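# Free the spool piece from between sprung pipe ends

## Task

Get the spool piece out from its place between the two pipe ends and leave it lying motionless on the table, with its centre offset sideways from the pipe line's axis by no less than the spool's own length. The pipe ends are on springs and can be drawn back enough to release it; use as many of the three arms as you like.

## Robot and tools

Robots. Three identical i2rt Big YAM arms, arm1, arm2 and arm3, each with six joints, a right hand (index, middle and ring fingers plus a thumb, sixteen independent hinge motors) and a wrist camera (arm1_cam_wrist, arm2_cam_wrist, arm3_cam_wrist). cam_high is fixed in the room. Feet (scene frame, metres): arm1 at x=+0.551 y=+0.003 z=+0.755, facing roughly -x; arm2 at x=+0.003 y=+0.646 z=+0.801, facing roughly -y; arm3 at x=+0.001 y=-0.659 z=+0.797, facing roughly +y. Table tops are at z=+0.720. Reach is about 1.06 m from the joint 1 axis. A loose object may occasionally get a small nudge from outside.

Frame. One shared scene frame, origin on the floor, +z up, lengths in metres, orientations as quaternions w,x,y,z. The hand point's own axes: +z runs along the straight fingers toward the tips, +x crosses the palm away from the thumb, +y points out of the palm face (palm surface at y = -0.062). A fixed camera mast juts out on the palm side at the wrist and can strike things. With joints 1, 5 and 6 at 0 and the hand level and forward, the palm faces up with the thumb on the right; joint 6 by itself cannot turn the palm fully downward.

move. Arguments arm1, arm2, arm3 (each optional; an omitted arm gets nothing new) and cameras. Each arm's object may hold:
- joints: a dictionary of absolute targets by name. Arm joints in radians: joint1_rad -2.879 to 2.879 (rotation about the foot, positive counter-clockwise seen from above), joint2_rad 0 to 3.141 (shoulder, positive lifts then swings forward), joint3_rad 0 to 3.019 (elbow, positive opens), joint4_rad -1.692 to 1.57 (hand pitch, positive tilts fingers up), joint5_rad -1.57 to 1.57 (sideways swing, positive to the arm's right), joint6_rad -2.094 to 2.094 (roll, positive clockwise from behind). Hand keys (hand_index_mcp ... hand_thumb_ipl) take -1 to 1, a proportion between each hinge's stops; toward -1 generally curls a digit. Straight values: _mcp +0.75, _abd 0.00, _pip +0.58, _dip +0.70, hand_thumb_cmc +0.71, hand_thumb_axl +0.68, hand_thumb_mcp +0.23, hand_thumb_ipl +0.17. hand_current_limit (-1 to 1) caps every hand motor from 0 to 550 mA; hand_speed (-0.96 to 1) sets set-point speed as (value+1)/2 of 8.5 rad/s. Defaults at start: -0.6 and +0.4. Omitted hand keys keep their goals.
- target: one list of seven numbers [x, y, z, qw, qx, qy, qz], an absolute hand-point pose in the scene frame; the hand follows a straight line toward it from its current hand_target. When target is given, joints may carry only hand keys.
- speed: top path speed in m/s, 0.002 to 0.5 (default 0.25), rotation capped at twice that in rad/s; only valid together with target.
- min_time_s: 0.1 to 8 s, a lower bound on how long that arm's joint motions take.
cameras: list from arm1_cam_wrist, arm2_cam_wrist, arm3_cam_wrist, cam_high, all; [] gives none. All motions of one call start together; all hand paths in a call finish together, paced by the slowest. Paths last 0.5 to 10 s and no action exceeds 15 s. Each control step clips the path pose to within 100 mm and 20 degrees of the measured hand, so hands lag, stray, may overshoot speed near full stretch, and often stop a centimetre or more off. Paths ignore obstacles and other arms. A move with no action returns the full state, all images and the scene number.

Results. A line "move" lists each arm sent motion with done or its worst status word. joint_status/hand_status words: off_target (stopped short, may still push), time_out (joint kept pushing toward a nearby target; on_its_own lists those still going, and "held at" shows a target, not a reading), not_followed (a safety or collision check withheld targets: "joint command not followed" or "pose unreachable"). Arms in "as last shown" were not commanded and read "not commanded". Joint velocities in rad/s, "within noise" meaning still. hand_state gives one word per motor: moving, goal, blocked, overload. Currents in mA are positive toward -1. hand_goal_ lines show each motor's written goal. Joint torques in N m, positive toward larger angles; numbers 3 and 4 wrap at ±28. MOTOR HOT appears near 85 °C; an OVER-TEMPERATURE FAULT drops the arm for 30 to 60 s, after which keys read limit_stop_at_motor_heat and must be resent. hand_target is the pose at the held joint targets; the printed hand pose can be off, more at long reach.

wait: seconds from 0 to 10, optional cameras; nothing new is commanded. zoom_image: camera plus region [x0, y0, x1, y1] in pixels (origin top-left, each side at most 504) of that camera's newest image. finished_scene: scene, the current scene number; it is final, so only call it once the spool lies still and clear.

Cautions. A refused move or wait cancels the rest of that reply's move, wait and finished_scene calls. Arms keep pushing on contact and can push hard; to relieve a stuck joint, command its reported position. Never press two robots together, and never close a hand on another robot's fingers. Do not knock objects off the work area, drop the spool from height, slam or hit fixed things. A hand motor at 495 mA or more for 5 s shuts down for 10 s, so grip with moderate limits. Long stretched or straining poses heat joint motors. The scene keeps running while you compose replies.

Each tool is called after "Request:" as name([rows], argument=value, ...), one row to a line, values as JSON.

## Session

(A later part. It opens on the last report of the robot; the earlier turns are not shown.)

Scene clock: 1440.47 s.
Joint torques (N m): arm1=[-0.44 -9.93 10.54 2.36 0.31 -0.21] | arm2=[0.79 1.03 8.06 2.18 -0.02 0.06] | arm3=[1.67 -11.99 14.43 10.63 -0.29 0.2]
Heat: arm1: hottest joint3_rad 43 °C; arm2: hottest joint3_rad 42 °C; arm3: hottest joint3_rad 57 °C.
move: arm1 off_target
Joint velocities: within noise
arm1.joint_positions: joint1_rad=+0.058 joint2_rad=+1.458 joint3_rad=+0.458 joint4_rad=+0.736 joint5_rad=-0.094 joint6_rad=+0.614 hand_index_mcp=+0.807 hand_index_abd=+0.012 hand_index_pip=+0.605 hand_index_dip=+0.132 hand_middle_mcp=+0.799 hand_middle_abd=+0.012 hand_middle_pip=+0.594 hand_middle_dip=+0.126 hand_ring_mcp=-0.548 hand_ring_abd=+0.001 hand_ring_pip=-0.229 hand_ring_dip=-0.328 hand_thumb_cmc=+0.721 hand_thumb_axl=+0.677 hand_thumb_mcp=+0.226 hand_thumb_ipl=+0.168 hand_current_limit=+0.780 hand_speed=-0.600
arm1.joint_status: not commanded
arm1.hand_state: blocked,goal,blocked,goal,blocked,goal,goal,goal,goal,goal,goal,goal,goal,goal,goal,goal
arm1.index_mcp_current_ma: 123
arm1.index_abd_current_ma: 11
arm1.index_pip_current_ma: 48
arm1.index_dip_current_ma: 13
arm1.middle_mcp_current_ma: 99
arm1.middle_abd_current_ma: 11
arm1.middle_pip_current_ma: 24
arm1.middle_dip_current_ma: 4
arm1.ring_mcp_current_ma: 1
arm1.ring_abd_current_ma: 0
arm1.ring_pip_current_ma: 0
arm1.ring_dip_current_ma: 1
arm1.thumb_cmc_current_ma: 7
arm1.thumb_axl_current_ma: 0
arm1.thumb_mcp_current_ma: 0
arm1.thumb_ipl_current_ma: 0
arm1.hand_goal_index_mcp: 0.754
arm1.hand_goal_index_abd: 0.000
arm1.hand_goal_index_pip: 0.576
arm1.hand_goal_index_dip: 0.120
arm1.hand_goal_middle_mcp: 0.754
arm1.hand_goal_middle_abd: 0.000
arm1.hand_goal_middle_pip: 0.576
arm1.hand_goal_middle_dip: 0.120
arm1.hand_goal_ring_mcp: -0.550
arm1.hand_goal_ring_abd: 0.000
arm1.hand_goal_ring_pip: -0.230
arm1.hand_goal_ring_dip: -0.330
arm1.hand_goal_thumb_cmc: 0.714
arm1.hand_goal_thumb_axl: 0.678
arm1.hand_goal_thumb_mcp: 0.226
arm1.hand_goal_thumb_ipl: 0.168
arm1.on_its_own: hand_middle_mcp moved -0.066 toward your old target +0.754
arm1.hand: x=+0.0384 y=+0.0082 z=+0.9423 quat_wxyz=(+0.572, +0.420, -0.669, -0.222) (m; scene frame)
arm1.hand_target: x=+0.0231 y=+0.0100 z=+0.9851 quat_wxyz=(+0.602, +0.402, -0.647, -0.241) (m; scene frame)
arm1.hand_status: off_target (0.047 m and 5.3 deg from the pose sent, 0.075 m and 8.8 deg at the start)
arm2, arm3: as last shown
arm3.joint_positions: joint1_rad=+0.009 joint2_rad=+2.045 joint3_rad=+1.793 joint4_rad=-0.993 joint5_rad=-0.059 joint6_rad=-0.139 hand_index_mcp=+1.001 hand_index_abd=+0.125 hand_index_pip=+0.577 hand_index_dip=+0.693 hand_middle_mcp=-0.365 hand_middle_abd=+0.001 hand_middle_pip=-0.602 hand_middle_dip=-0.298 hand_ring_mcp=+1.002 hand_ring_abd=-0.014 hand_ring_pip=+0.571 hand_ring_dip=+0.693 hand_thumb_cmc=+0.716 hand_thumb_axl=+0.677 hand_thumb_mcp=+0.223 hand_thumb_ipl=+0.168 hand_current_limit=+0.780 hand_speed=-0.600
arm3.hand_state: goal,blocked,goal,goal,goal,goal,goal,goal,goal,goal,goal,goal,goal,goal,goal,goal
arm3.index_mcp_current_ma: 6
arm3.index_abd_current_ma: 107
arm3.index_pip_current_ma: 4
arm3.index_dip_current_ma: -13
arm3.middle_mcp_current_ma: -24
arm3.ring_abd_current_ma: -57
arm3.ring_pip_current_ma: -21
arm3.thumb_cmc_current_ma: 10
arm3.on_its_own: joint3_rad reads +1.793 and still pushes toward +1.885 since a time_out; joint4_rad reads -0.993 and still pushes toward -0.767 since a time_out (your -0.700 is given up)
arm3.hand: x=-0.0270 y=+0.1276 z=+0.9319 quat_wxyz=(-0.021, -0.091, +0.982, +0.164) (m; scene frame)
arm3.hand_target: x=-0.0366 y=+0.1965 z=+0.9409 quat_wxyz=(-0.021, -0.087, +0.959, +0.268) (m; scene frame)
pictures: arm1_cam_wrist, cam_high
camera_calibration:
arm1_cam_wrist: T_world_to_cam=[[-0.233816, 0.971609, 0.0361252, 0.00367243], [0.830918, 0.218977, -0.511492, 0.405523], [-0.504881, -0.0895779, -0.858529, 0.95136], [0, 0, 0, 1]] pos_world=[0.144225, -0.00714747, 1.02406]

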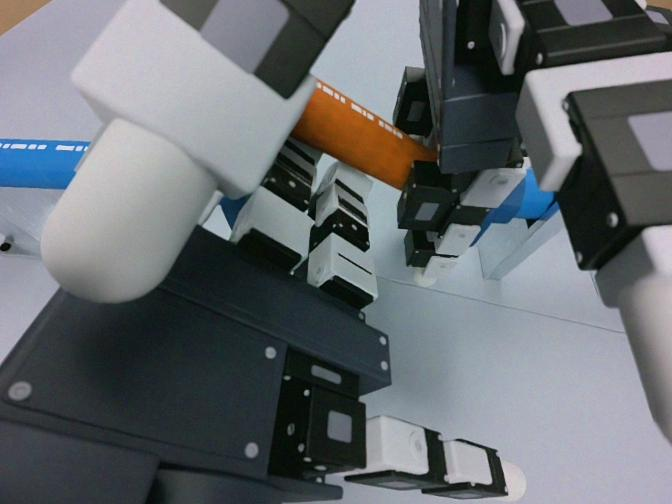

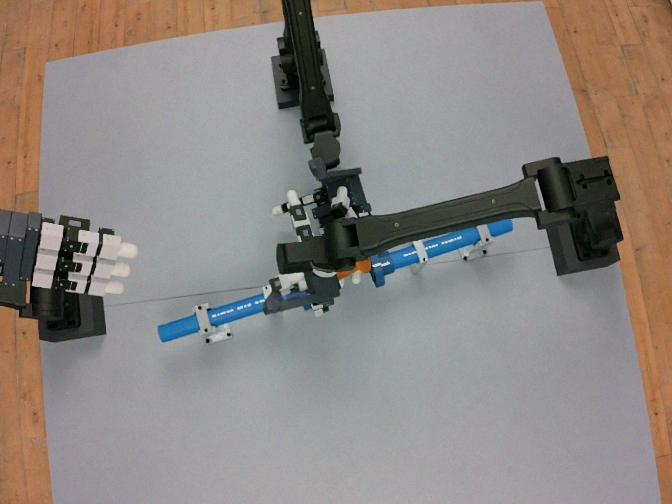

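Request:
move(arm1={"target": [0.022, 0.002, 1.005, 0.6024, 0.4021, -0.6468, -0.2410], "speed": 0.12, "joints": {"hand_index_dip": -0.1, "hand_middle_dip": -0.1}}, arm3={"joints": {"hand_thumb_cmc": -0.45}}, cameras=["arm1_cam_wrist", "arm2_cam_wrist", "cam_high"])

Request:
zoom_image(camera="cam_high", region=[300, 220, 420, 310])

Request:
zoom_image(camera="arm2_cam_wrist", region=[210, 0, 430, 180])

Scene clock: 1477.03 s.
Joint torques (N m): arm1=[-0.85 -8.82 10.11 2.07 0.58 -0.27] | arm2=[0.79 0.56 8.05 2.3 0.1 -0.03] | arm3=[1.61 -12.1 14.46 10.66 -0.36 0.23]
Heat: arm1: hottest joint3_rad 41 °C; arm2: hottest joint3_rad 42 °C; arm3: hottest joint3_rad 59 °C.
move: arm1 off_target; arm3 done
Joint velocities: within noise
arm1.joint_positions: joint1_rad=+0.086 joint2_rad=+1.385 joint3_rad=+0.493 joint4_rad=+0.664 joint5_rad=-0.077 joint6_rad=+0.624 hand_index_mcp=+0.809 hand_index_abd=-0.005 hand_index_pip=+0.606 hand_index_dip=-0.092 hand_middle_mcp=+0.769 hand_middle_abd=+0.007 hand_middle_pip=+0.581 hand_middle_dip=-0.097 hand_ring_mcp=-0.548 hand_ring_abd=+0.001 hand_ring_pip=-0.229 hand_ring_dip=-0.328 hand_thumb_cmc=+0.721 hand_thumb_axl=+0.677 hand_thumb_mcp=+0.226 hand_thumb_ipl=+0.168 hand_current_limit=+0.780 hand_speed=-0.600
arm1.joint_status: all done
arm1.hand_state: blocked,goal,blocked,goal,goal,goal,goal,goal,goal,goal,goal,goal,goal,goal,goal,goal
arm1.index_mcp_current_ma: 132
arm1.index_abd_current_ma: -3
arm1.index_pip_current_ma: 49
arm1.index_dip_current_ma: 7
arm1.middle_mcp_current_ma: 19
arm1.middle_abd_current_ma: 5
arm1.middle_pip_current_ma: 4
arm1.middle_dip_current_ma: 2
arm1.ring_mcp_current_ma: 1
arm1.ring_abd_current_ma: 0
arm1.ring_pip_current_ma: 0
arm1.ring_dip_current_ma: 1
arm1.thumb_cmc_current_ma: 6
arm1.thumb_axl_current_ma: 0
arm1.thumb_mcp_current_ma: 0
arm1.thumb_ipl_current_ma: 0
arm1.hand_goal_index_mcp: 0.754
arm1.hand_goal_index_abd: 0.000
arm1.hand_goal_index_pip: 0.576
arm1.hand_goal_index_dip: -0.100
arm1.hand_goal_middle_mcp: 0.754
arm1.hand_goal_middle_abd: 0.000
arm1.hand_goal_middle_pip: 0.576
arm1.hand_goal_middle_dip: -0.100
arm1.hand_goal_ring_mcp: -0.550
arm1.hand_goal_ring_abd: 0.000
arm1.hand_goal_ring_pip: -0.230
arm1.hand_goal_ring_dip: -0.330
arm1.hand_goal_thumb_cmc: 0.714
arm1.hand_goal_thumb_axl: 0.678
arm1.hand_goal_thumb_mcp: 0.226
arm1.hand_goal_thumb_ipl: 0.168
arm1.on_its_own: hand_middle_mcp moved -0.031 to your old target +0.754
arm1.hand: x=+0.0340 y=-0.0027 z=+0.9763 quat_wxyz=(+0.586, +0.416, -0.658, -0.224) (m; scene frame)
arm1.hand_target: x=+0.0236 y=+0.0021 z=+1.0052 quat_wxyz=(+0.602, +0.402, -0.646, -0.241) (m; scene frame)
arm1.hand_status: off_target (0.031 m and 3.4 deg from the pose sent, 0.065 m and 5.3 deg at the start)
arm2: as last shown
arm3.joint_positions: joint1_rad=+0.009 joint2_rad=+2.045 joint3_rad=+1.793 joint4_rad=-0.993 joint5_rad=-0.059 joint6_rad=-0.141 hand_index_mcp=+1.001 hand_index_abd=+0.115 hand_index_pip=+0.573 hand_index_dip=+0.693 hand_middle_mcp=-0.370 hand_middle_abd=+0.001 hand_middle_pip=-0.602 hand_middle_dip=-0.298 hand_ring_mcp=+1.002 hand_ring_abd=-0.010 hand_ring_pip=+0.571 hand_ring_dip=+0.693 hand_thumb_cmc=-0.446 hand_thumb_axl=+0.677 hand_thumb_mcp=+0.223 hand_thumb_ipl=+0.168 hand_current_limit=+0.780 hand_speed=-0.600
arm3.joint_status: all done
arm3.hand_state: goal,goal,goal,goal,goal,goal,goal,goal,goal,goal,goal,goal,goal,goal,goal,goal
arm3.index_mcp_current_ma: 6
arm3.index_abd_current_ma: 65
arm3.index_pip_current_ma: -15
arm3.index_dip_current_ma: -13
arm3.middle_mcp_current_ma: -53
arm3.middle_abd_current_ma: 3
arm3.middle_pip_current_ma: -8
arm3.middle_dip_current_ma: 11
arm3.ring_mcp_current_ma: 10
arm3.ring_abd_current_ma: -43
arm3.ring_pip_current_ma: -22
arm3.ring_dip_current_ma: -14
arm3.thumb_cmc_current_ma: 18
arm3.thumb_axl_current_ma: -4
arm3.thumb_mcp_current_ma: -17
arm3.thumb_ipl_current_ma: -2
arm3.hand_goal_index_mcp: 1.000
arm3.hand_goal_index_abd: 0.100
arm3.hand_goal_index_pip: 0.576
arm3.hand_goal_index_dip: 0.696
arm3.hand_goal_middle_mcp: -0.360
arm3.hand_goal_middle_abd: 0.000
arm3.hand_goal_middle_pip: -0.600
arm3.hand_goal_middle_dip: -0.300
arm3.hand_goal_ring_mcp: 1.000
arm3.hand_goal_ring_abd: 0.000
arm3.hand_goal_ring_pip: 0.576
arm3.hand_goal_ring_dip: 0.696
arm3.hand_goal_thumb_cmc: -0.450
arm3.hand_goal_thumb_axl: 0.678
arm3.hand_goal_thumb_mcp: 0.226
arm3.hand_goal_thumb_ipl: 0.168
arm3.on_its_own: joint3_rad reads +1.793 and still pushes toward +1.885 since a time_out; joint4_rad reads -0.993 and still pushes toward -0.767 since a time_out (your -0.700 is given up)
arm3.hand: x=-0.0268 y=+0.1277 z=+0.9313 quat_wxyz=(-0.020, -0.092, +0.982, +0.163) (m; scene frame)
arm3.hand_target: x=-0.0365 y=+0.1965 z=+0.9407 quat_wxyz=(-0.021, -0.087, +0.959, +0.268) (m; scene frame)
arm3.hand_status: not commanded
pictures: arm1_cam_wrist, arm2_cam_wrist, cam_high
camera_calibration:
arm1_cam_wrist: T_world_to_cam=[[-0.240337, 0.97003, 0.0357826, 0.0125453], [0.810655, 0.220853, -0.542275, 0.459778], [-0.533926, -0.101322, -0.839439, 0.959651], [0, 0, 0, 1]] pos_world=[0.142677, -0.0164795, 1.05445]

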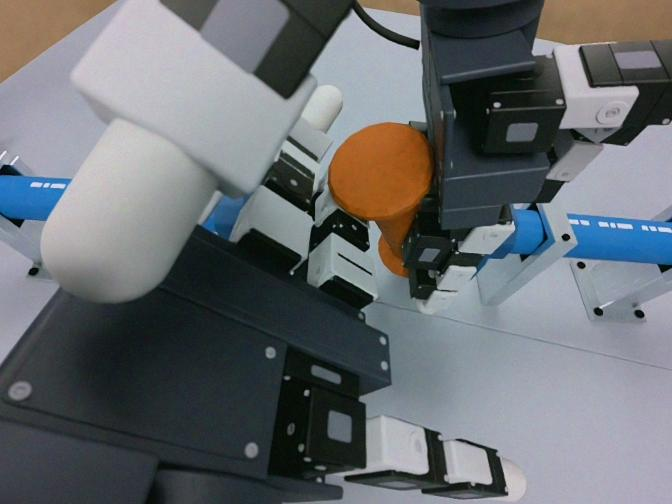

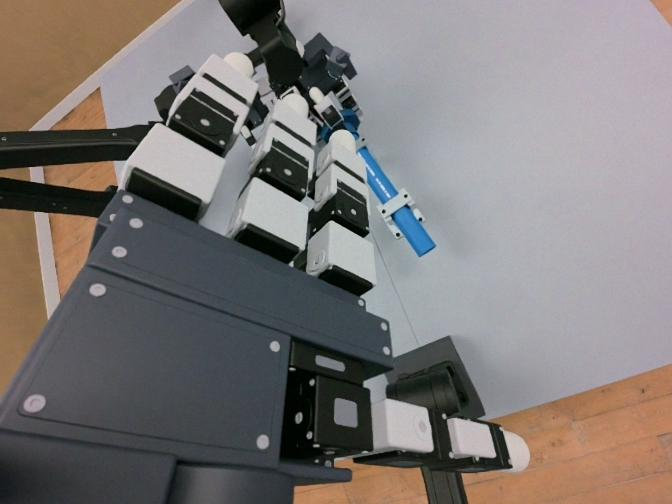

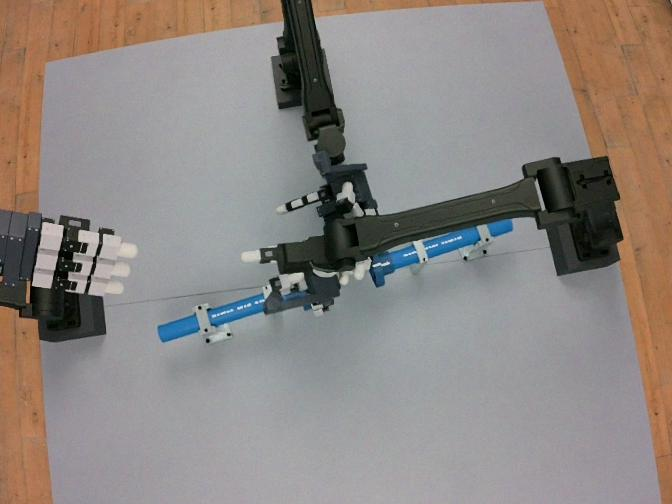

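Scaled by 4.200 from the camera's 672x504 image, which has a finer 960x720 frame.

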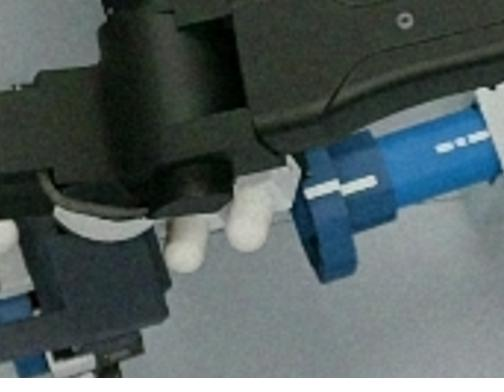

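Scaled by 2.291 from the camera's 672x504 image, which has a finer 960x720 frame.

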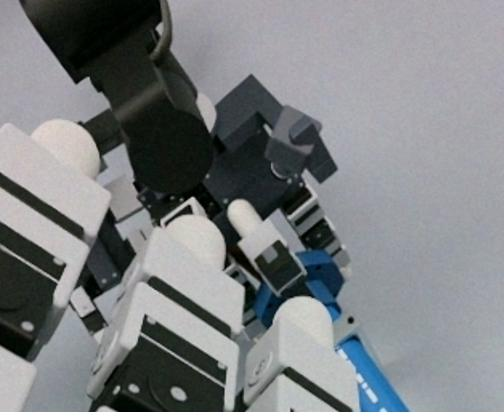

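Request:
zoom_image(camera="arm1_cam_wrist", region=[240, 60, 560, 340])

Request:
zoom_image(camera="cam_high", region=[240, 180, 400, 320])

Scaled by 1.575 from the camera's 672x504 image, which has a finer 960x720 frame.

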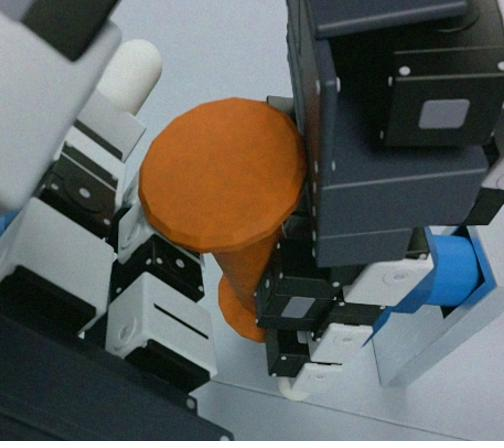

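Scaled by 3.150 from the camera's 672x504 image, which has a finer 960x720 frame.

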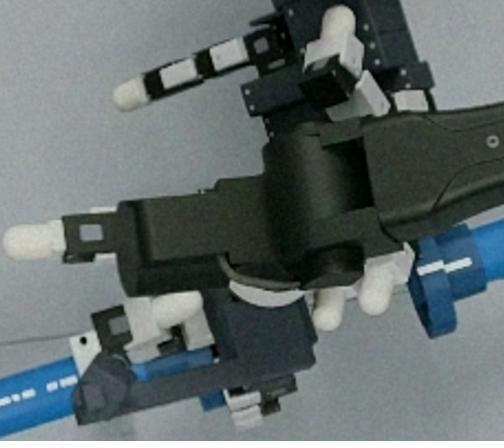

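Request:
move(arm1={"target": [0.034, -0.001, 0.940, 0.640, 0.376, -0.636, -0.214], "speed": 0.06}, cameras=["arm1_cam_wrist", "cam_high"])

Request:
zoom_image(camera="arm1_cam_wrist", region=[240, 60, 560, 340])

Scene clock: 1586.77 s.
Joint torques (N m): arm1=[-0.5 -7 5.01 2.7 0.15 -0.13] | arm2=[-0.21 0.91 8.06 2.24 0.13 0.02] | arm3=[1.55 -12.04 14.48 10.69 -0.37 0.23]
Heat: arm1: hottest joint3_rad 43 °C; arm2: hottest joint3_rad 43 °C; arm3: hottest joint3_rad 63 °C.
move: arm1 done
Joint velocities: within noise
arm1.joint_positions: joint1_rad=+0.087 joint2_rad=+1.589 joint3_rad=+0.454 joint4_rad=+1.043 joint5_rad=-0.097 joint6_rad=+0.691 hand_index_mcp=+0.792 hand_index_abd=-0.006 hand_index_pip=+0.592 hand_index_dip=-0.096 hand_middle_mcp=+0.762 hand_middle_abd=+0.004 hand_middle_pip=+0.581 hand_middle_dip=-0.097 hand_ring_mcp=-0.548 hand_ring_abd=+0.001 hand_ring_pip=-0.229 hand_ring_dip=-0.328 hand_thumb_cmc=+0.721 hand_thumb_axl=+0.677 hand_thumb_mcp=+0.226 hand_thumb_ipl=+0.168 hand_current_limit=+0.780 hand_speed=-0.600
arm1.joint_status: not commanded
arm1.hand_state: blocked,goal,goal,goal,goal,goal,goal,goal,goal,goal,goal,goal,goal,goal,goal,goal
arm1.index_mcp_current_ma: 75
arm1.index_abd_current_ma: -4
arm1.index_pip_current_ma: 20
arm1.index_dip_current_ma: 3
arm1.middle_mcp_current_ma: 8
arm1.middle_abd_current_ma: 2
arm1.middle_pip_current_ma: 3
arm1.middle_dip_current_ma: 2
arm1.ring_mcp_current_ma: 1
arm1.ring_abd_current_ma: 0
arm1.ring_pip_current_ma: 0
arm1.ring_dip_current_ma: 1
arm1.thumb_cmc_current_ma: 6
arm1.thumb_axl_current_ma: 0
arm1.thumb_mcp_current_ma: 0
arm1.thumb_ipl_current_ma: 0
arm1.hand_goal_index_mcp: 0.754
arm1.hand_goal_index_abd: 0.000
arm1.hand_goal_index_pip: 0.576
arm1.hand_goal_index_dip: -0.100
arm1.hand_goal_middle_mcp: 0.754
arm1.hand_goal_middle_abd: 0.000
arm1.hand_goal_middle_pip: 0.576
arm1.hand_goal_middle_dip: -0.100
arm1.hand_goal_ring_mcp: -0.550
arm1.hand_goal_ring_abd: 0.000
arm1.hand_goal_ring_pip: -0.230
arm1.hand_goal_ring_dip: -0.330
arm1.hand_goal_thumb_cmc: 0.714
arm1.hand_goal_thumb_axl: 0.678
arm1.hand_goal_thumb_mcp: 0.226
arm1.hand_goal_thumb_ipl: 0.168
arm1.hand: x=+0.0354 y=-0.0031 z=+0.9500 quat_wxyz=(+0.643, +0.380, -0.629, -0.218) (m; scene frame)
arm1.hand_target: x=+0.0342 y=-0.0011 z=+0.9400 quat_wxyz=(+0.639, +0.376, -0.636, -0.214) (m; scene frame)
arm1.hand_status: done (0.010 m and 1.1 deg from the pose sent, 0.036 m and 8.2 deg at the start)
arm2, arm3: as last shown
arm3.on_its_own: joint3_rad reads +1.793 and still pushes toward +1.885 since a time_out; joint4_rad reads -0.993 and still pushes toward -0.767 since a time_out (your -0.700 is given up)
pictures: arm1_cam_wrist, cam_high
camera_calibration:
arm1_cam_wrist: T_world_to_cam=[[-0.2495, 0.968231, -0.0166647, 0.0643685], [0.736531, 0.178565, -0.652408, 0.551577], [-0.628706, -0.17505, -0.757684, 0.863694], [0, 0, 0, 1]] pos_world=[0.152816, -0.00962645, 1.01533]

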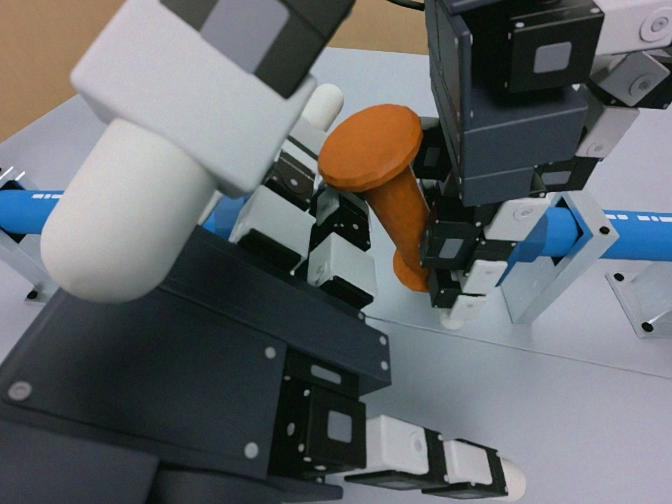

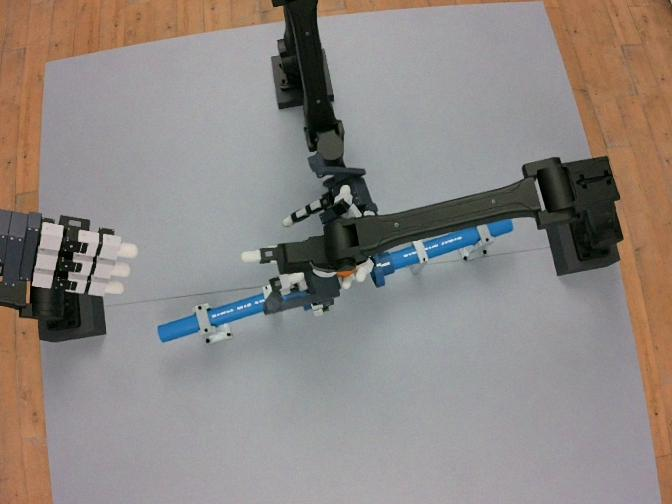

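Scaled by 1.575 from the camera's 672x504 image, which has a finer 960x720 frame.

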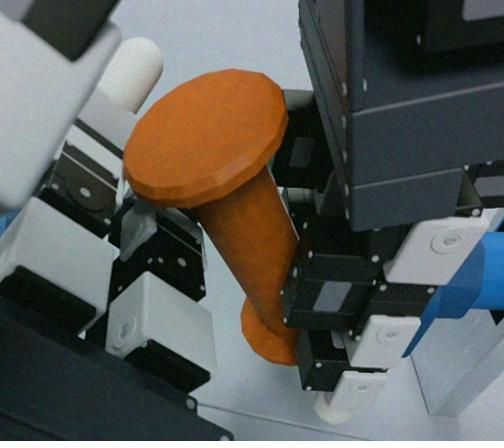

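Request:
move(arm1={"target": [0.036, 0.001, 0.900, 0.6902, 0.3325, -0.6093, -0.2034], "speed": 0.06}, cameras=["arm1_cam_wrist", "cam_high"])

Request:
zoom_image(camera="arm1_cam_wrist", region=[240, 60, 560, 340])

Scene clock: 1592.83 s.
Joint torques (N m): arm1=[0.15 -6.12 4.38 1.2 -0.24 -0.22] | arm2=[0.32 0.91 8.06 2.14 0.06 0.06] | arm3=[1.67 -12.16 14.48 10.69 -0.36 0.22]
Heat: arm1: hottest joint3_rad 42 °C; arm2: hottest joint3_rad 43 °C; arm3: hottest joint3_rad 63 °C.
move: arm1 off_target
Joint velocities: within noise
arm1.joint_positions: joint1_rad=+0.087 joint2_rad=+1.839 joint3_rad=+0.442 joint4_rad=+1.483 joint5_rad=-0.083 joint6_rad=+0.780 hand_index_mcp=+0.776 hand_index_abd=-0.001 hand_index_pip=+0.584 hand_index_dip=-0.097 hand_middle_mcp=+0.718 hand_middle_abd=+0.002 hand_middle_pip=+0.581 hand_middle_dip=-0.097 hand_ring_mcp=-0.549 hand_ring_abd=+0.001 hand_ring_pip=-0.229 hand_ring_dip=-0.328 hand_thumb_cmc=+0.721 hand_thumb_axl=+0.677 hand_thumb_mcp=+0.226 hand_thumb_ipl=+0.168 hand_current_limit=+0.780 hand_speed=-0.600
arm1.joint_status: not commanded
arm1.hand_state: blocked,goal,goal,goal,blocked,goal,goal,goal,goal,goal,goal,goal,goal,goal,goal,goal
arm1.index_mcp_current_ma: 36
arm1.index_abd_current_ma: 0
arm1.index_pip_current_ma: 7
arm1.index_dip_current_ma: 2
arm1.middle_mcp_current_ma: -70
arm1.middle_abd_current_ma: 1
arm1.middle_pip_current_ma: 3
arm1.middle_dip_current_ma: 2
arm1.ring_mcp_current_ma: 0
arm1.ring_abd_current_ma: 0
arm1.ring_pip_current_ma: 0
arm1.ring_dip_current_ma: 1
arm1.thumb_cmc_current_ma: 6
arm1.thumb_axl_current_ma: 0
arm1.thumb_mcp_current_ma: 0
arm1.thumb_ipl_current_ma: 0
arm1.hand_goal_index_mcp: 0.754
arm1.hand_goal_index_abd: 0.000
arm1.hand_goal_index_pip: 0.576
arm1.hand_goal_index_dip: -0.100
arm1.hand_goal_middle_mcp: 0.754
arm1.hand_goal_middle_abd: 0.000
arm1.hand_goal_middle_pip: 0.576
arm1.hand_goal_middle_dip: -0.100
arm1.hand_goal_ring_mcp: -0.550
arm1.hand_goal_ring_abd: 0.000
arm1.hand_goal_ring_pip: -0.230
arm1.hand_goal_ring_dip: -0.330
arm1.hand_goal_thumb_cmc: 0.714
arm1.hand_goal_thumb_axl: 0.678
arm1.hand_goal_thumb_mcp: 0.226
arm1.hand_goal_thumb_ipl: 0.168
arm1.hand: x=+0.0469 y=+0.0049 z=+0.9282 quat_wxyz=(+0.708, +0.322, -0.589, -0.217) (m; scene frame)
arm1.hand_target: x=+0.0380 y=+0.0010 z=+0.9004 quat_wxyz=(+0.690, +0.333, -0.609, -0.203) (m; scene frame)
arm1.hand_status: off_target (0.030 m and 3.7 deg from the pose sent, 0.050 m and 8.2 deg at the start)
arm2, arm3: as last shown
arm3.on_its_own: joint3_rad reads +1.793 and still pushes toward +1.885 since a time_out; joint4_rad reads -0.993 and still pushes toward -0.767 since a time_out (your -0.700 is given up)
pictures: arm1_cam_wrist, cam_high
camera_calibration:
arm1_cam_wrist: T_world_to_cam=[[-0.244956, 0.966034, -0.08231, 0.119856], [0.624935, 0.092415, -0.775188, 0.646952], [-0.741251, -0.241326, -0.626346, 0.739536], [0, 0, 0, 1]] pos_world=[0.173238, 0.00289626, 0.97458]

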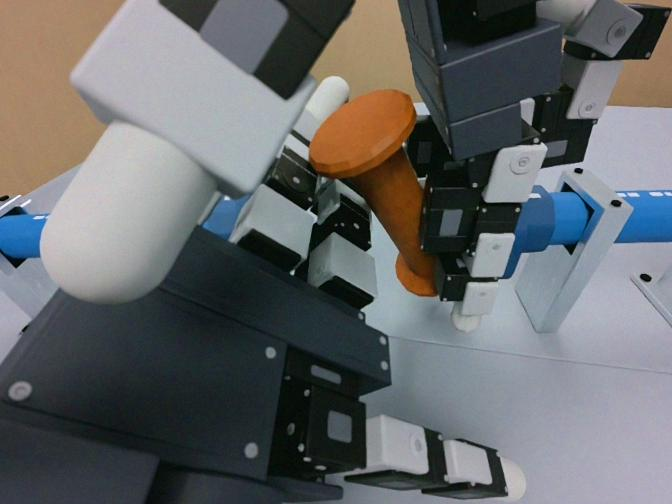

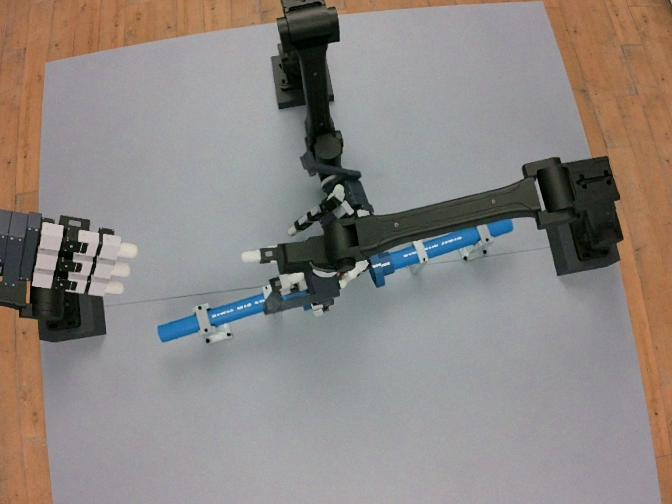

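Scaled by 1.575 from the camera's 672x504 image, which has a finer 960x720 frame.

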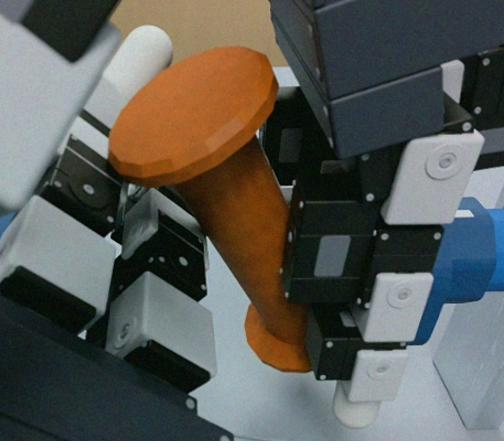

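Request:
move(arm1={"joints": {"hand_index_pip": 0.0, "hand_middle_pip": 0.0, "hand_index_dip": -0.3, "hand_middle_dip": -0.3, "hand_speed": -0.8}}, cameras=["arm1_cam_wrist", "cam_high"])

Request:
zoom_image(camera="arm1_cam_wrist", region=[240, 60, 560, 340])

Scene clock: 1605.90 s.
Joint torques (N m): arm1=[-0.03 -6.36 4.31 1.2 0.08 -0.35] | arm2=[0.09 0.85 8.01 2.39 0.1 0.04] | arm3=[1.73 -12.16 14.45 10.67 -0.34 0.26]
Heat: arm1: hottest joint3_rad 41 °C; arm2: hottest joint3_rad 43 °C; arm3: hottest joint3_rad 63 °C.
move: arm1 off_target
Joint velocities: within noise
arm1.joint_positions: joint1_rad=+0.087 joint2_rad=+1.841 joint3_rad=+0.442 joint4_rad=+1.484 joint5_rad=-0.091 joint6_rad=+0.791 hand_index_mcp=+0.836 hand_index_abd=-0.046 hand_index_pip=+0.104 hand_index_dip=-0.290 hand_middle_mcp=+0.707 hand_middle_abd=+0.000 hand_middle_pip=+0.019 hand_middle_dip=-0.298 hand_ring_mcp=-0.550 hand_ring_abd=+0.001 hand_ring_pip=-0.229 hand_ring_dip=-0.328 hand_thumb_cmc=+0.721 hand_thumb_axl=+0.677 hand_thumb_mcp=+0.226 hand_thumb_ipl=+0.168 hand_current_limit=+0.780 hand_speed=-0.800
arm1.joint_status: hand_index_pip off_target (ended at +0.104, target +0.000); the others done
arm1.hand_state: blocked,blocked,blocked,goal,blocked,goal,goal,goal,goal,goal,goal,goal,goal,goal,goal,goal
arm1.index_mcp_current_ma: 233
arm1.index_abd_current_ma: -76
arm1.index_pip_current_ma: 303
arm1.index_dip_current_ma: 10
arm1.middle_mcp_current_ma: -106
arm1.middle_abd_current_ma: 0
arm1.middle_pip_current_ma: 26
arm1.middle_dip_current_ma: 1
arm1.ring_mcp_current_ma: 0
arm1.ring_abd_current_ma: 0
arm1.ring_pip_current_ma: 0
arm1.ring_dip_current_ma: 1
arm1.thumb_cmc_current_ma: 6
arm1.thumb_axl_current_ma: 0
arm1.thumb_mcp_current_ma: 0
arm1.thumb_ipl_current_ma: 0
arm1.hand_goal_index_mcp: 0.754
arm1.hand_goal_index_abd: 0.000
arm1.hand_goal_index_pip: 0.000
arm1.hand_goal_index_dip: -0.300
arm1.hand_goal_middle_mcp: 0.754
arm1.hand_goal_middle_abd: 0.000
arm1.hand_goal_middle_pip: 0.000
arm1.hand_goal_middle_dip: -0.300
arm1.hand_goal_ring_mcp: -0.550
arm1.hand_goal_ring_abd: 0.000
arm1.hand_goal_ring_pip: -0.230
arm1.hand_goal_ring_dip: -0.330
arm1.hand_goal_thumb_cmc: 0.714
arm1.hand_goal_thumb_axl: 0.678
arm1.hand_goal_thumb_mcp: 0.226
arm1.hand_goal_thumb_ipl: 0.168
arm1.hand: x=+0.0464 y=+0.0039 z=+0.9265 quat_wxyz=(+0.710, +0.322, -0.590, -0.210) (m; scene frame)
arm1.hand_target: x=+0.0381 y=+0.0011 z=+0.9003 quat_wxyz=(+0.690, +0.333, -0.610, -0.203) (m; scene frame)
arm1.hand_status: not commanded
arm2, arm3: as last shown
arm3.joint_positions: joint1_rad=+0.008 joint2_rad=+2.046 joint3_rad=+1.793 joint4_rad=-0.993 joint5_rad=-0.059 joint6_rad=-0.144 hand_index_mcp=+1.001 hand_index_abd=+0.098 hand_index_pip=+0.573 hand_index_dip=+0.693 hand_middle_mcp=-0.376 hand_middle_abd=+0.001 hand_middle_pip=-0.602 hand_middle_dip=-0.298 hand_ring_mcp=+1.002 hand_ring_abd=-0.012 hand_ring_pip=+0.571 hand_ring_dip=+0.695 hand_thumb_cmc=-0.446 hand_thumb_axl=+0.677 hand_thumb_mcp=+0.223 hand_thumb_ipl=+0.168 hand_current_limit=+0.780 hand_speed=-0.600
arm3.index_abd_current_ma: -9
arm3.index_pip_current_ma: -16
arm3.middle_mcp_current_ma: -84
arm3.ring_mcp_current_ma: 8
arm3.ring_abd_current_ma: -52
arm3.ring_pip_current_ma: -23
arm3.ring_dip_current_ma: -3
arm3.on_its_own: joint3_rad reads +1.793 and still pushes toward +1.885 since a time_out; joint4_rad reads -0.993 and still pushes toward -0.767 since a time_out (your -0.700 is given up)
arm3.hand: x=-0.0266 y=+0.1277 z=+0.9311 quat_wxyz=(-0.020, -0.093, +0.982, +0.163) (m; scene frame)
arm3.hand_target: x=-0.0364 y=+0.1965 z=+0.9408 quat_wxyz=(-0.021, -0.087, +0.959, +0.268) (m; scene frame)
pictures: arm1_cam_wrist, cam_high
camera_calibration:
arm1_cam_wrist: T_world_to_cam=[[-0.253396, 0.962833, -0.0935083, 0.131391], [0.627148, 0.0899122, -0.773693, 0.644714], [-0.736529, -0.254695, -0.626622, 0.73791], [0, 0, 0, 1]] pos_world=[0.172456, 0.00346633, 0.973488]

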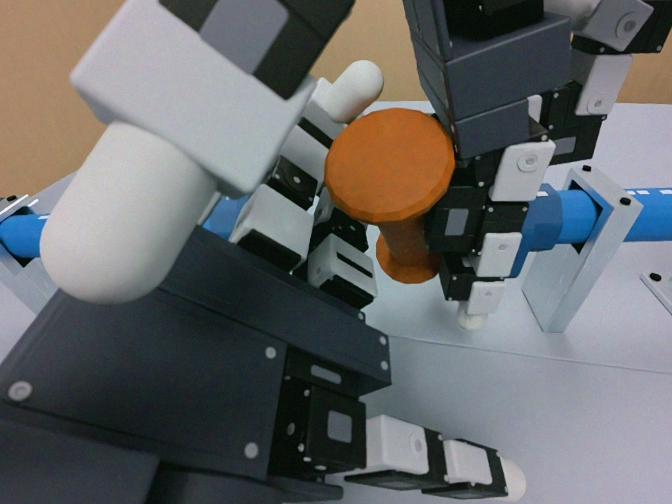

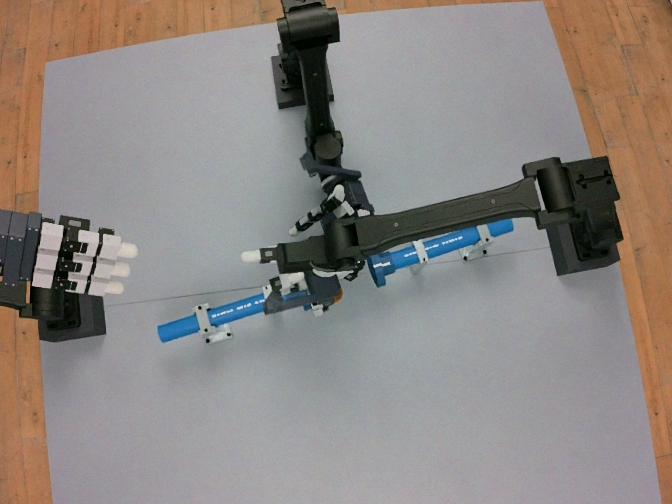

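Scaled by 1.575 from the camera's 672x504 image, which has a finer 960x720 frame.

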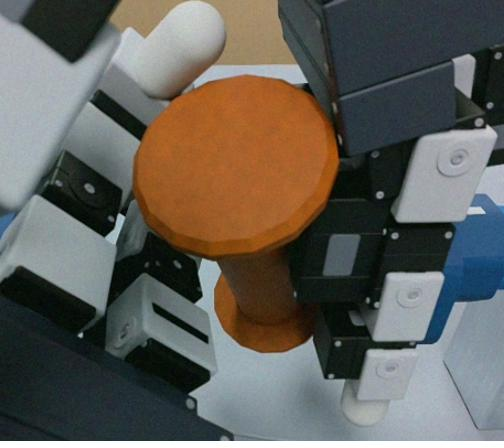

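Request:
move(arm1={"joints": {"hand_index_pip": 0.2, "hand_middle_pip": 0.2}}, cameras=["arm1_cam_wrist"])

Request:
zoom_image(camera="arm1_cam_wrist", region=[240, 60, 560, 340])

Scene clock: 1704.83 s.
Joint torques (N m): arm1=[-0.21 -6.36 4.34 1.17 0.06 -0.38] | arm2=[0.67 -0.21 8.12 2.03 0.04 0.01] | arm3=[1.79 -12.16 14.46 10.66 -0.34 0.25]
Heat: arm1: hottest joint3_rad 37 °C; arm2: hottest joint3_rad 43 °C; arm3: hottest joint3_rad 65 °C.
move: arm1 done
Joint velocities: within noise
arm1.joint_positions: joint1_rad=+0.087 joint2_rad=+1.842 joint3_rad=+0.442 joint4_rad=+1.484 joint5_rad=-0.091 joint6_rad=+0.796 hand_index_mcp=+0.834 hand_index_abd=-0.019 hand_index_pip=+0.209 hand_index_dip=-0.297 hand_middle_mcp=+0.704 hand_middle_abd=+0.000 hand_middle_pip=+0.202 hand_middle_dip=-0.298 hand_ring_mcp=-0.550 hand_ring_abd=+0.001 hand_ring_pip=-0.229 hand_ring_dip=-0.328 hand_thumb_cmc=+0.721 hand_thumb_axl=+0.677 hand_thumb_mcp=+0.226 hand_thumb_ipl=+0.168 hand_current_limit=+0.780 hand_speed=-0.800
arm1.joint_status: all done
arm1.hand_state: blocked,goal,goal,goal,blocked,goal,goal,goal,goal,goal,goal,goal,goal,goal,goal,goal
arm1.index_mcp_current_ma: 224
arm1.index_abd_current_ma: -22
arm1.index_pip_current_ma: 8
arm1.index_dip_current_ma: 1
arm1.middle_mcp_current_ma: -115
arm1.middle_abd_current_ma: 0
arm1.middle_pip_current_ma: 1
arm1.middle_dip_current_ma: 1
arm1.ring_mcp_current_ma: 0
arm1.ring_abd_current_ma: 0
arm1.ring_pip_current_ma: 0
arm1.ring_dip_current_ma: 1
arm1.thumb_cmc_current_ma: 6
arm1.thumb_axl_current_ma: 0
arm1.thumb_mcp_current_ma: 0
arm1.thumb_ipl_current_ma: 0
arm1.hand_goal_index_mcp: 0.754
arm1.hand_goal_index_abd: 0.000
arm1.hand_goal_index_pip: 0.200
arm1.hand_goal_index_dip: -0.300
arm1.hand_goal_middle_mcp: 0.754
arm1.hand_goal_middle_abd: 0.000
arm1.hand_goal_middle_pip: 0.200
arm1.hand_goal_middle_dip: -0.300
arm1.hand_goal_ring_mcp: -0.550
arm1.hand_goal_ring_abd: 0.000
arm1.hand_goal_ring_pip: -0.230
arm1.hand_goal_ring_dip: -0.330
arm1.hand_goal_thumb_cmc: 0.714
arm1.hand_goal_thumb_axl: 0.678
arm1.hand_goal_thumb_mcp: 0.226
arm1.hand_goal_thumb_ipl: 0.168
arm1.hand: x=+0.0463 y=+0.0041 z=+0.9260 quat_wxyz=(+0.710, +0.320, -0.591, -0.208) (m; scene frame)
arm1.hand_target: x=+0.0381 y=+0.0011 z=+0.9003 quat_wxyz=(+0.690, +0.333, -0.610, -0.203) (m; scene frame)
arm1.hand_status: not commanded
arm2, arm3: as last shown
arm3.joint_positions: joint1_rad=+0.008 joint2_rad=+2.046 joint3_rad=+1.793 joint4_rad=-0.993 joint5_rad=-0.059 joint6_rad=-0.143 hand_index_mcp=+1.001 hand_index_abd=+0.098 hand_index_pip=+0.573 hand_index_dip=+0.693 hand_middle_mcp=-0.377 hand_middle_abd=+0.001 hand_middle_pip=-0.602 hand_middle_dip=-0.298 hand_ring_mcp=+1.002 hand_ring_abd=-0.011 hand_ring_pip=+0.571 hand_ring_dip=+0.695 hand_thumb_cmc=-0.446 hand_thumb_axl=+0.677 hand_thumb_mcp=+0.223 hand_thumb_ipl=+0.168 hand_current_limit=+0.780 hand_speed=-0.600
arm3.index_abd_current_ma: -8
arm3.middle_mcp_current_ma: -86
arm3.ring_abd_current_ma: -48
arm3.on_its_own: joint3_rad reads +1.793 and still pushes toward +1.885 since a time_out; joint4_rad reads -0.993 and still pushes toward -0.767 since a time_out (your -0.700 is given up)
arm3.hand: x=-0.0265 y=+0.1277 z=+0.9311 quat_wxyz=(-0.020, -0.093, +0.982, +0.163) (m; scene frame)
pictures: arm1_cam_wrist
camera_calibration:
arm1_cam_wrist: T_world_to_cam=[[-0.253696, 0.962307, -0.0980012, 0.135278], [0.628079, 0.0868309, -0.77329, 0.643883], [-0.735632, -0.257733, -0.626434, 0.73739], [0, 0, 0, 1]] pos_world=[0.172357, 0.00396218, 0.973092]

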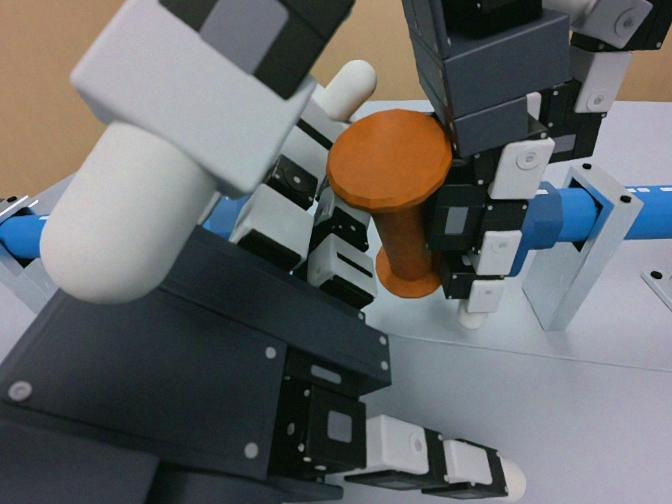

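Scaled by 1.575 from the camera's 672x504 image, which has a finer 960x720 frame.

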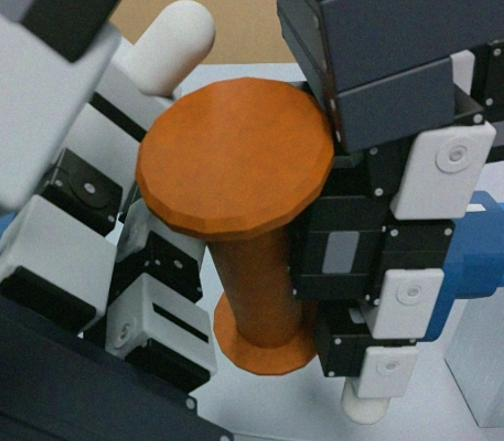

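Request:
move(arm1={"target": [0.082, 0.006, 0.928, 0.6902, 0.3325, -0.6093, -0.2034], "speed": 0.08}, cameras=["arm1_cam_wrist"])

Request:
zoom_image(camera="arm1_cam_wrist", region=[240, 60, 560, 340])

Scene clock: 1737.27 s.
Joint torques (N m): arm1=[0.03 -8.53 2.8 1.7 0.09 -0.4] | arm2=[0.09 1.32 8.02 2.13 0.03 0.04] | arm3=[1.79 -12.16 14.45 10.67 -0.34 0.23]
Heat: arm1: hottest joint3_rad 36 °C; arm2: hottest joint3_rad 43 °C; arm3: hottest joint3_rad 65 °C.
move: arm1 done
Joint velocities: within noise
arm1.joint_positions: joint1_rad=+0.089 joint2_rad=+1.732 joint3_rad=+0.335 joint4_rad=+1.434 joint5_rad=-0.090 joint6_rad=+0.796 hand_index_mcp=+0.767 hand_index_abd=+0.000 hand_index_pip=+0.205 hand_index_dip=-0.297 hand_middle_mcp=+0.759 hand_middle_abd=+0.001 hand_middle_pip=+0.203 hand_middle_dip=-0.298 hand_ring_mcp=-0.550 hand_ring_abd=+0.001 hand_ring_pip=-0.229 hand_ring_dip=-0.328 hand_thumb_cmc=+0.721 hand_thumb_axl=+0.677 hand_thumb_mcp=+0.226 hand_thumb_ipl=+0.168 hand_current_limit=+0.780 hand_speed=-0.800
arm1.joint_status: not commanded
arm1.hand_state: goal,goal,goal,goal,goal,goal,goal,goal,goal,goal,goal,goal,goal,goal,goal,goal
arm1.index_mcp_current_ma: 17
arm1.index_abd_current_ma: 0
arm1.index_pip_current_ma: 4
arm1.index_dip_current_ma: 1
arm1.middle_mcp_current_ma: 4
arm1.middle_abd_current_ma: 0
arm1.middle_pip_current_ma: 1
arm1.middle_dip_current_ma: 1
arm1.ring_mcp_current_ma: 0
arm1.ring_abd_current_ma: 0
arm1.ring_pip_current_ma: 0
arm1.ring_dip_current_ma: 1
arm1.thumb_cmc_current_ma: 6
arm1.thumb_axl_current_ma: 0
arm1.thumb_mcp_current_ma: 0
arm1.thumb_ipl_current_ma: 0
arm1.hand_goal_index_mcp: 0.754
arm1.hand_goal_index_abd: 0.000
arm1.hand_goal_index_pip: 0.200
arm1.hand_goal_index_dip: -0.300
arm1.hand_goal_middle_mcp: 0.754
arm1.hand_goal_middle_abd: 0.000
arm1.hand_goal_middle_pip: 0.200
arm1.hand_goal_middle_dip: -0.300
arm1.hand_goal_ring_mcp: -0.550
arm1.hand_goal_ring_abd: 0.000
arm1.hand_goal_ring_pip: -0.230
arm1.hand_goal_ring_dip: -0.330
arm1.hand_goal_thumb_cmc: 0.714
arm1.hand_goal_thumb_axl: 0.678
arm1.hand_goal_thumb_mcp: 0.226
arm1.hand_goal_thumb_ipl: 0.168
arm1.hand: x=+0.0815 y=+0.0075 z=+0.9299 quat_wxyz=(+0.695, +0.328, -0.607, -0.202) (m; scene frame)
arm1.hand_target: x=+0.0820 y=+0.0061 z=+0.9279 quat_wxyz=(+0.690, +0.333, -0.609, -0.203) (m; scene frame)
arm1.hand_status: done (0.002 m and 0.9 deg from the pose sent, 0.036 m and 3.5 deg at the start)
arm2.joint_positions: joint1_rad=-0.121 joint2_rad=+0.598 joint3_rad=+1.370 joint4_rad=-1.294 joint5_rad=+0.082 joint6_rad=+1.105 hand_index_mcp=+0.755 hand_index_abd=+0.000 hand_index_pip=+0.577 hand_index_dip=+0.696 hand_middle_mcp=+0.755 hand_middle_abd=+0.000 hand_middle_pip=+0.577 hand_middle_dip=+0.696 hand_ring_mcp=+0.755 hand_ring_abd=+0.000 hand_ring_pip=+0.577 hand_ring_dip=+0.696 hand_thumb_cmc=+0.715 hand_thumb_axl=+0.677 hand_thumb_mcp=+0.226 hand_thumb_ipl=+0.168 hand_current_limit=+0.400 hand_speed=-0.600
arm2.joint_status: not commanded
arm2.hand_state: goal,goal,goal,goal,goal,goal,goal,goal,goal,goal,goal,goal,goal,goal,goal,goal
arm2.index_mcp_current_ma: 1
arm2.index_abd_current_ma: 0
arm2.index_pip_current_ma: 1
arm2.index_dip_current_ma: 0
arm2.middle_mcp_current_ma: 1
arm2.middle_abd_current_ma: 0
arm2.middle_pip_current_ma: 1
arm2.middle_dip_current_ma: 0
arm2.ring_mcp_current_ma: 1
arm2.ring_abd_current_ma: 0
arm2.ring_pip_current_ma: 1
arm2.ring_dip_current_ma: 0
arm2.thumb_cmc_current_ma: 1
arm2.thumb_axl_current_ma: -1
arm2.thumb_mcp_current_ma: 0
arm2.thumb_ipl_current_ma: 0
arm2.hand_goal_index_mcp: 0.754
arm2.hand_goal_index_abd: 0.000
arm2.hand_goal_index_pip: 0.576
arm2.hand_goal_index_dip: 0.696
arm2.hand_goal_middle_mcp: 0.754
arm2.hand_goal_middle_abd: 0.000
arm2.hand_goal_middle_pip: 0.576
arm2.hand_goal_middle_dip: 0.696
arm2.hand_goal_ring_mcp: 0.754
arm2.hand_goal_ring_abd: 0.000
arm2.hand_goal_ring_pip: 0.576
arm2.hand_goal_ring_dip: 0.696
arm2.hand_goal_thumb_cmc: 0.714
arm2.hand_goal_thumb_axl: 0.678
arm2.hand_goal_thumb_mcp: 0.226
arm2.hand_goal_thumb_ipl: 0.168
arm2.hand: x=-0.1167 y=+0.4160 z=+1.3623 quat_wxyz=(+0.452, +0.707, -0.499, +0.216) (m; scene frame)
arm2.hand_target: x=-0.1165 y=+0.4190 z=+1.3752 quat_wxyz=(+0.463, +0.700, -0.495, +0.222) (m; scene frame)
arm2.hand_status: not commanded
arm3: as last shown
arm3.joint_positions: joint1_rad=+0.008 joint2_rad=+2.046 joint3_rad=+1.793 joint4_rad=-0.993 joint5_rad=-0.060 joint6_rad=-0.141 hand_index_mcp=+1.001 hand_index_abd=+0.098 hand_index_pip=+0.572 hand_index_dip=+0.693 hand_middle_mcp=-0.379 hand_middle_abd=+0.001 hand_middle_pip=-0.602 hand_middle_dip=-0.298 hand_ring_mcp=+1.002 hand_ring_abd=-0.008 hand_ring_pip=+0.571 hand_ring_dip=+0.695 hand_thumb_cmc=-0.447 hand_thumb_axl=+0.677 hand_thumb_mcp=+0.223 hand_thumb_ipl=+0.168 hand_current_limit=+0.780 hand_speed=-0.600
arm3.index_mcp_current_ma: 5
arm3.index_pip_current_ma: -19
arm3.middle_mcp_current_ma: -98
arm3.ring_abd_current_ma: -34
arm3.thumb_cmc_current_ma: 16
arm3.thumb_mcp_current_ma: -18
arm3.on_its_own: joint3_rad reads +1.793 and still pushes toward +1.885 since a time_out; joint4_rad reads -0.993 and still pushes toward -0.767 since a time_out (your -0.700 is given up)
arm3.hand: x=-0.0264 y=+0.1277 z=+0.9308 quat_wxyz=(-0.021, -0.092, +0.982, +0.163) (m; scene frame)
arm3.hand_target: x=-0.0364 y=+0.1965 z=+0.9406 quat_wxyz=(-0.021, -0.087, +0.959, +0.268) (m; scene frame)
pictures: arm1_cam_wrist
camera_calibration:
arm1_cam_wrist: T_world_to_cam=[[-0.250124, 0.962521, -0.104838, 0.147386], [0.663932, 0.0916969, -0.742149, 0.592607], [-0.704721, -0.255235, -0.661984, 0.797169], [0, 0, 0, 1]] pos_world=[0.205196, 0.00726315, 0.982968]

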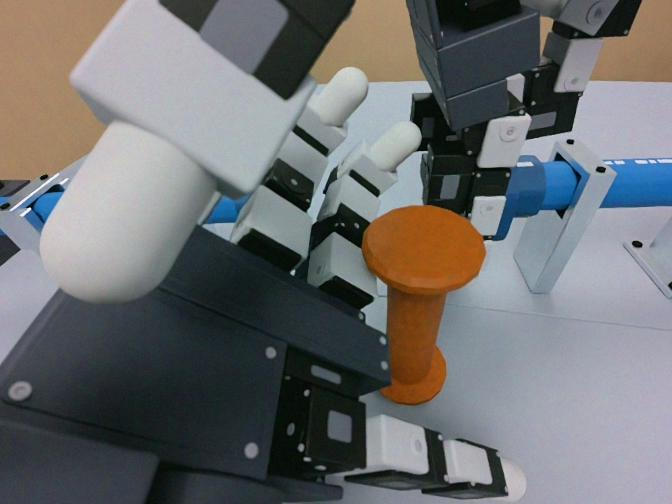

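Scaled by 1.575 from the camera's 672x504 image, which has a finer 960x720 frame.

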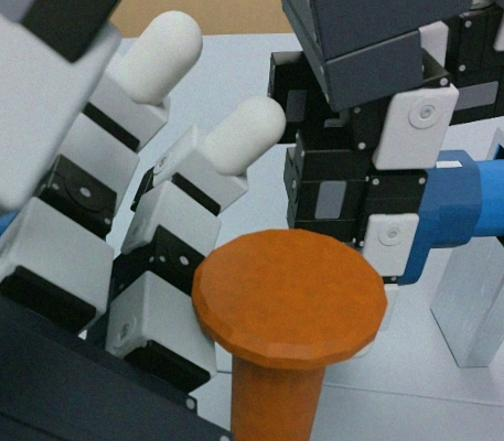

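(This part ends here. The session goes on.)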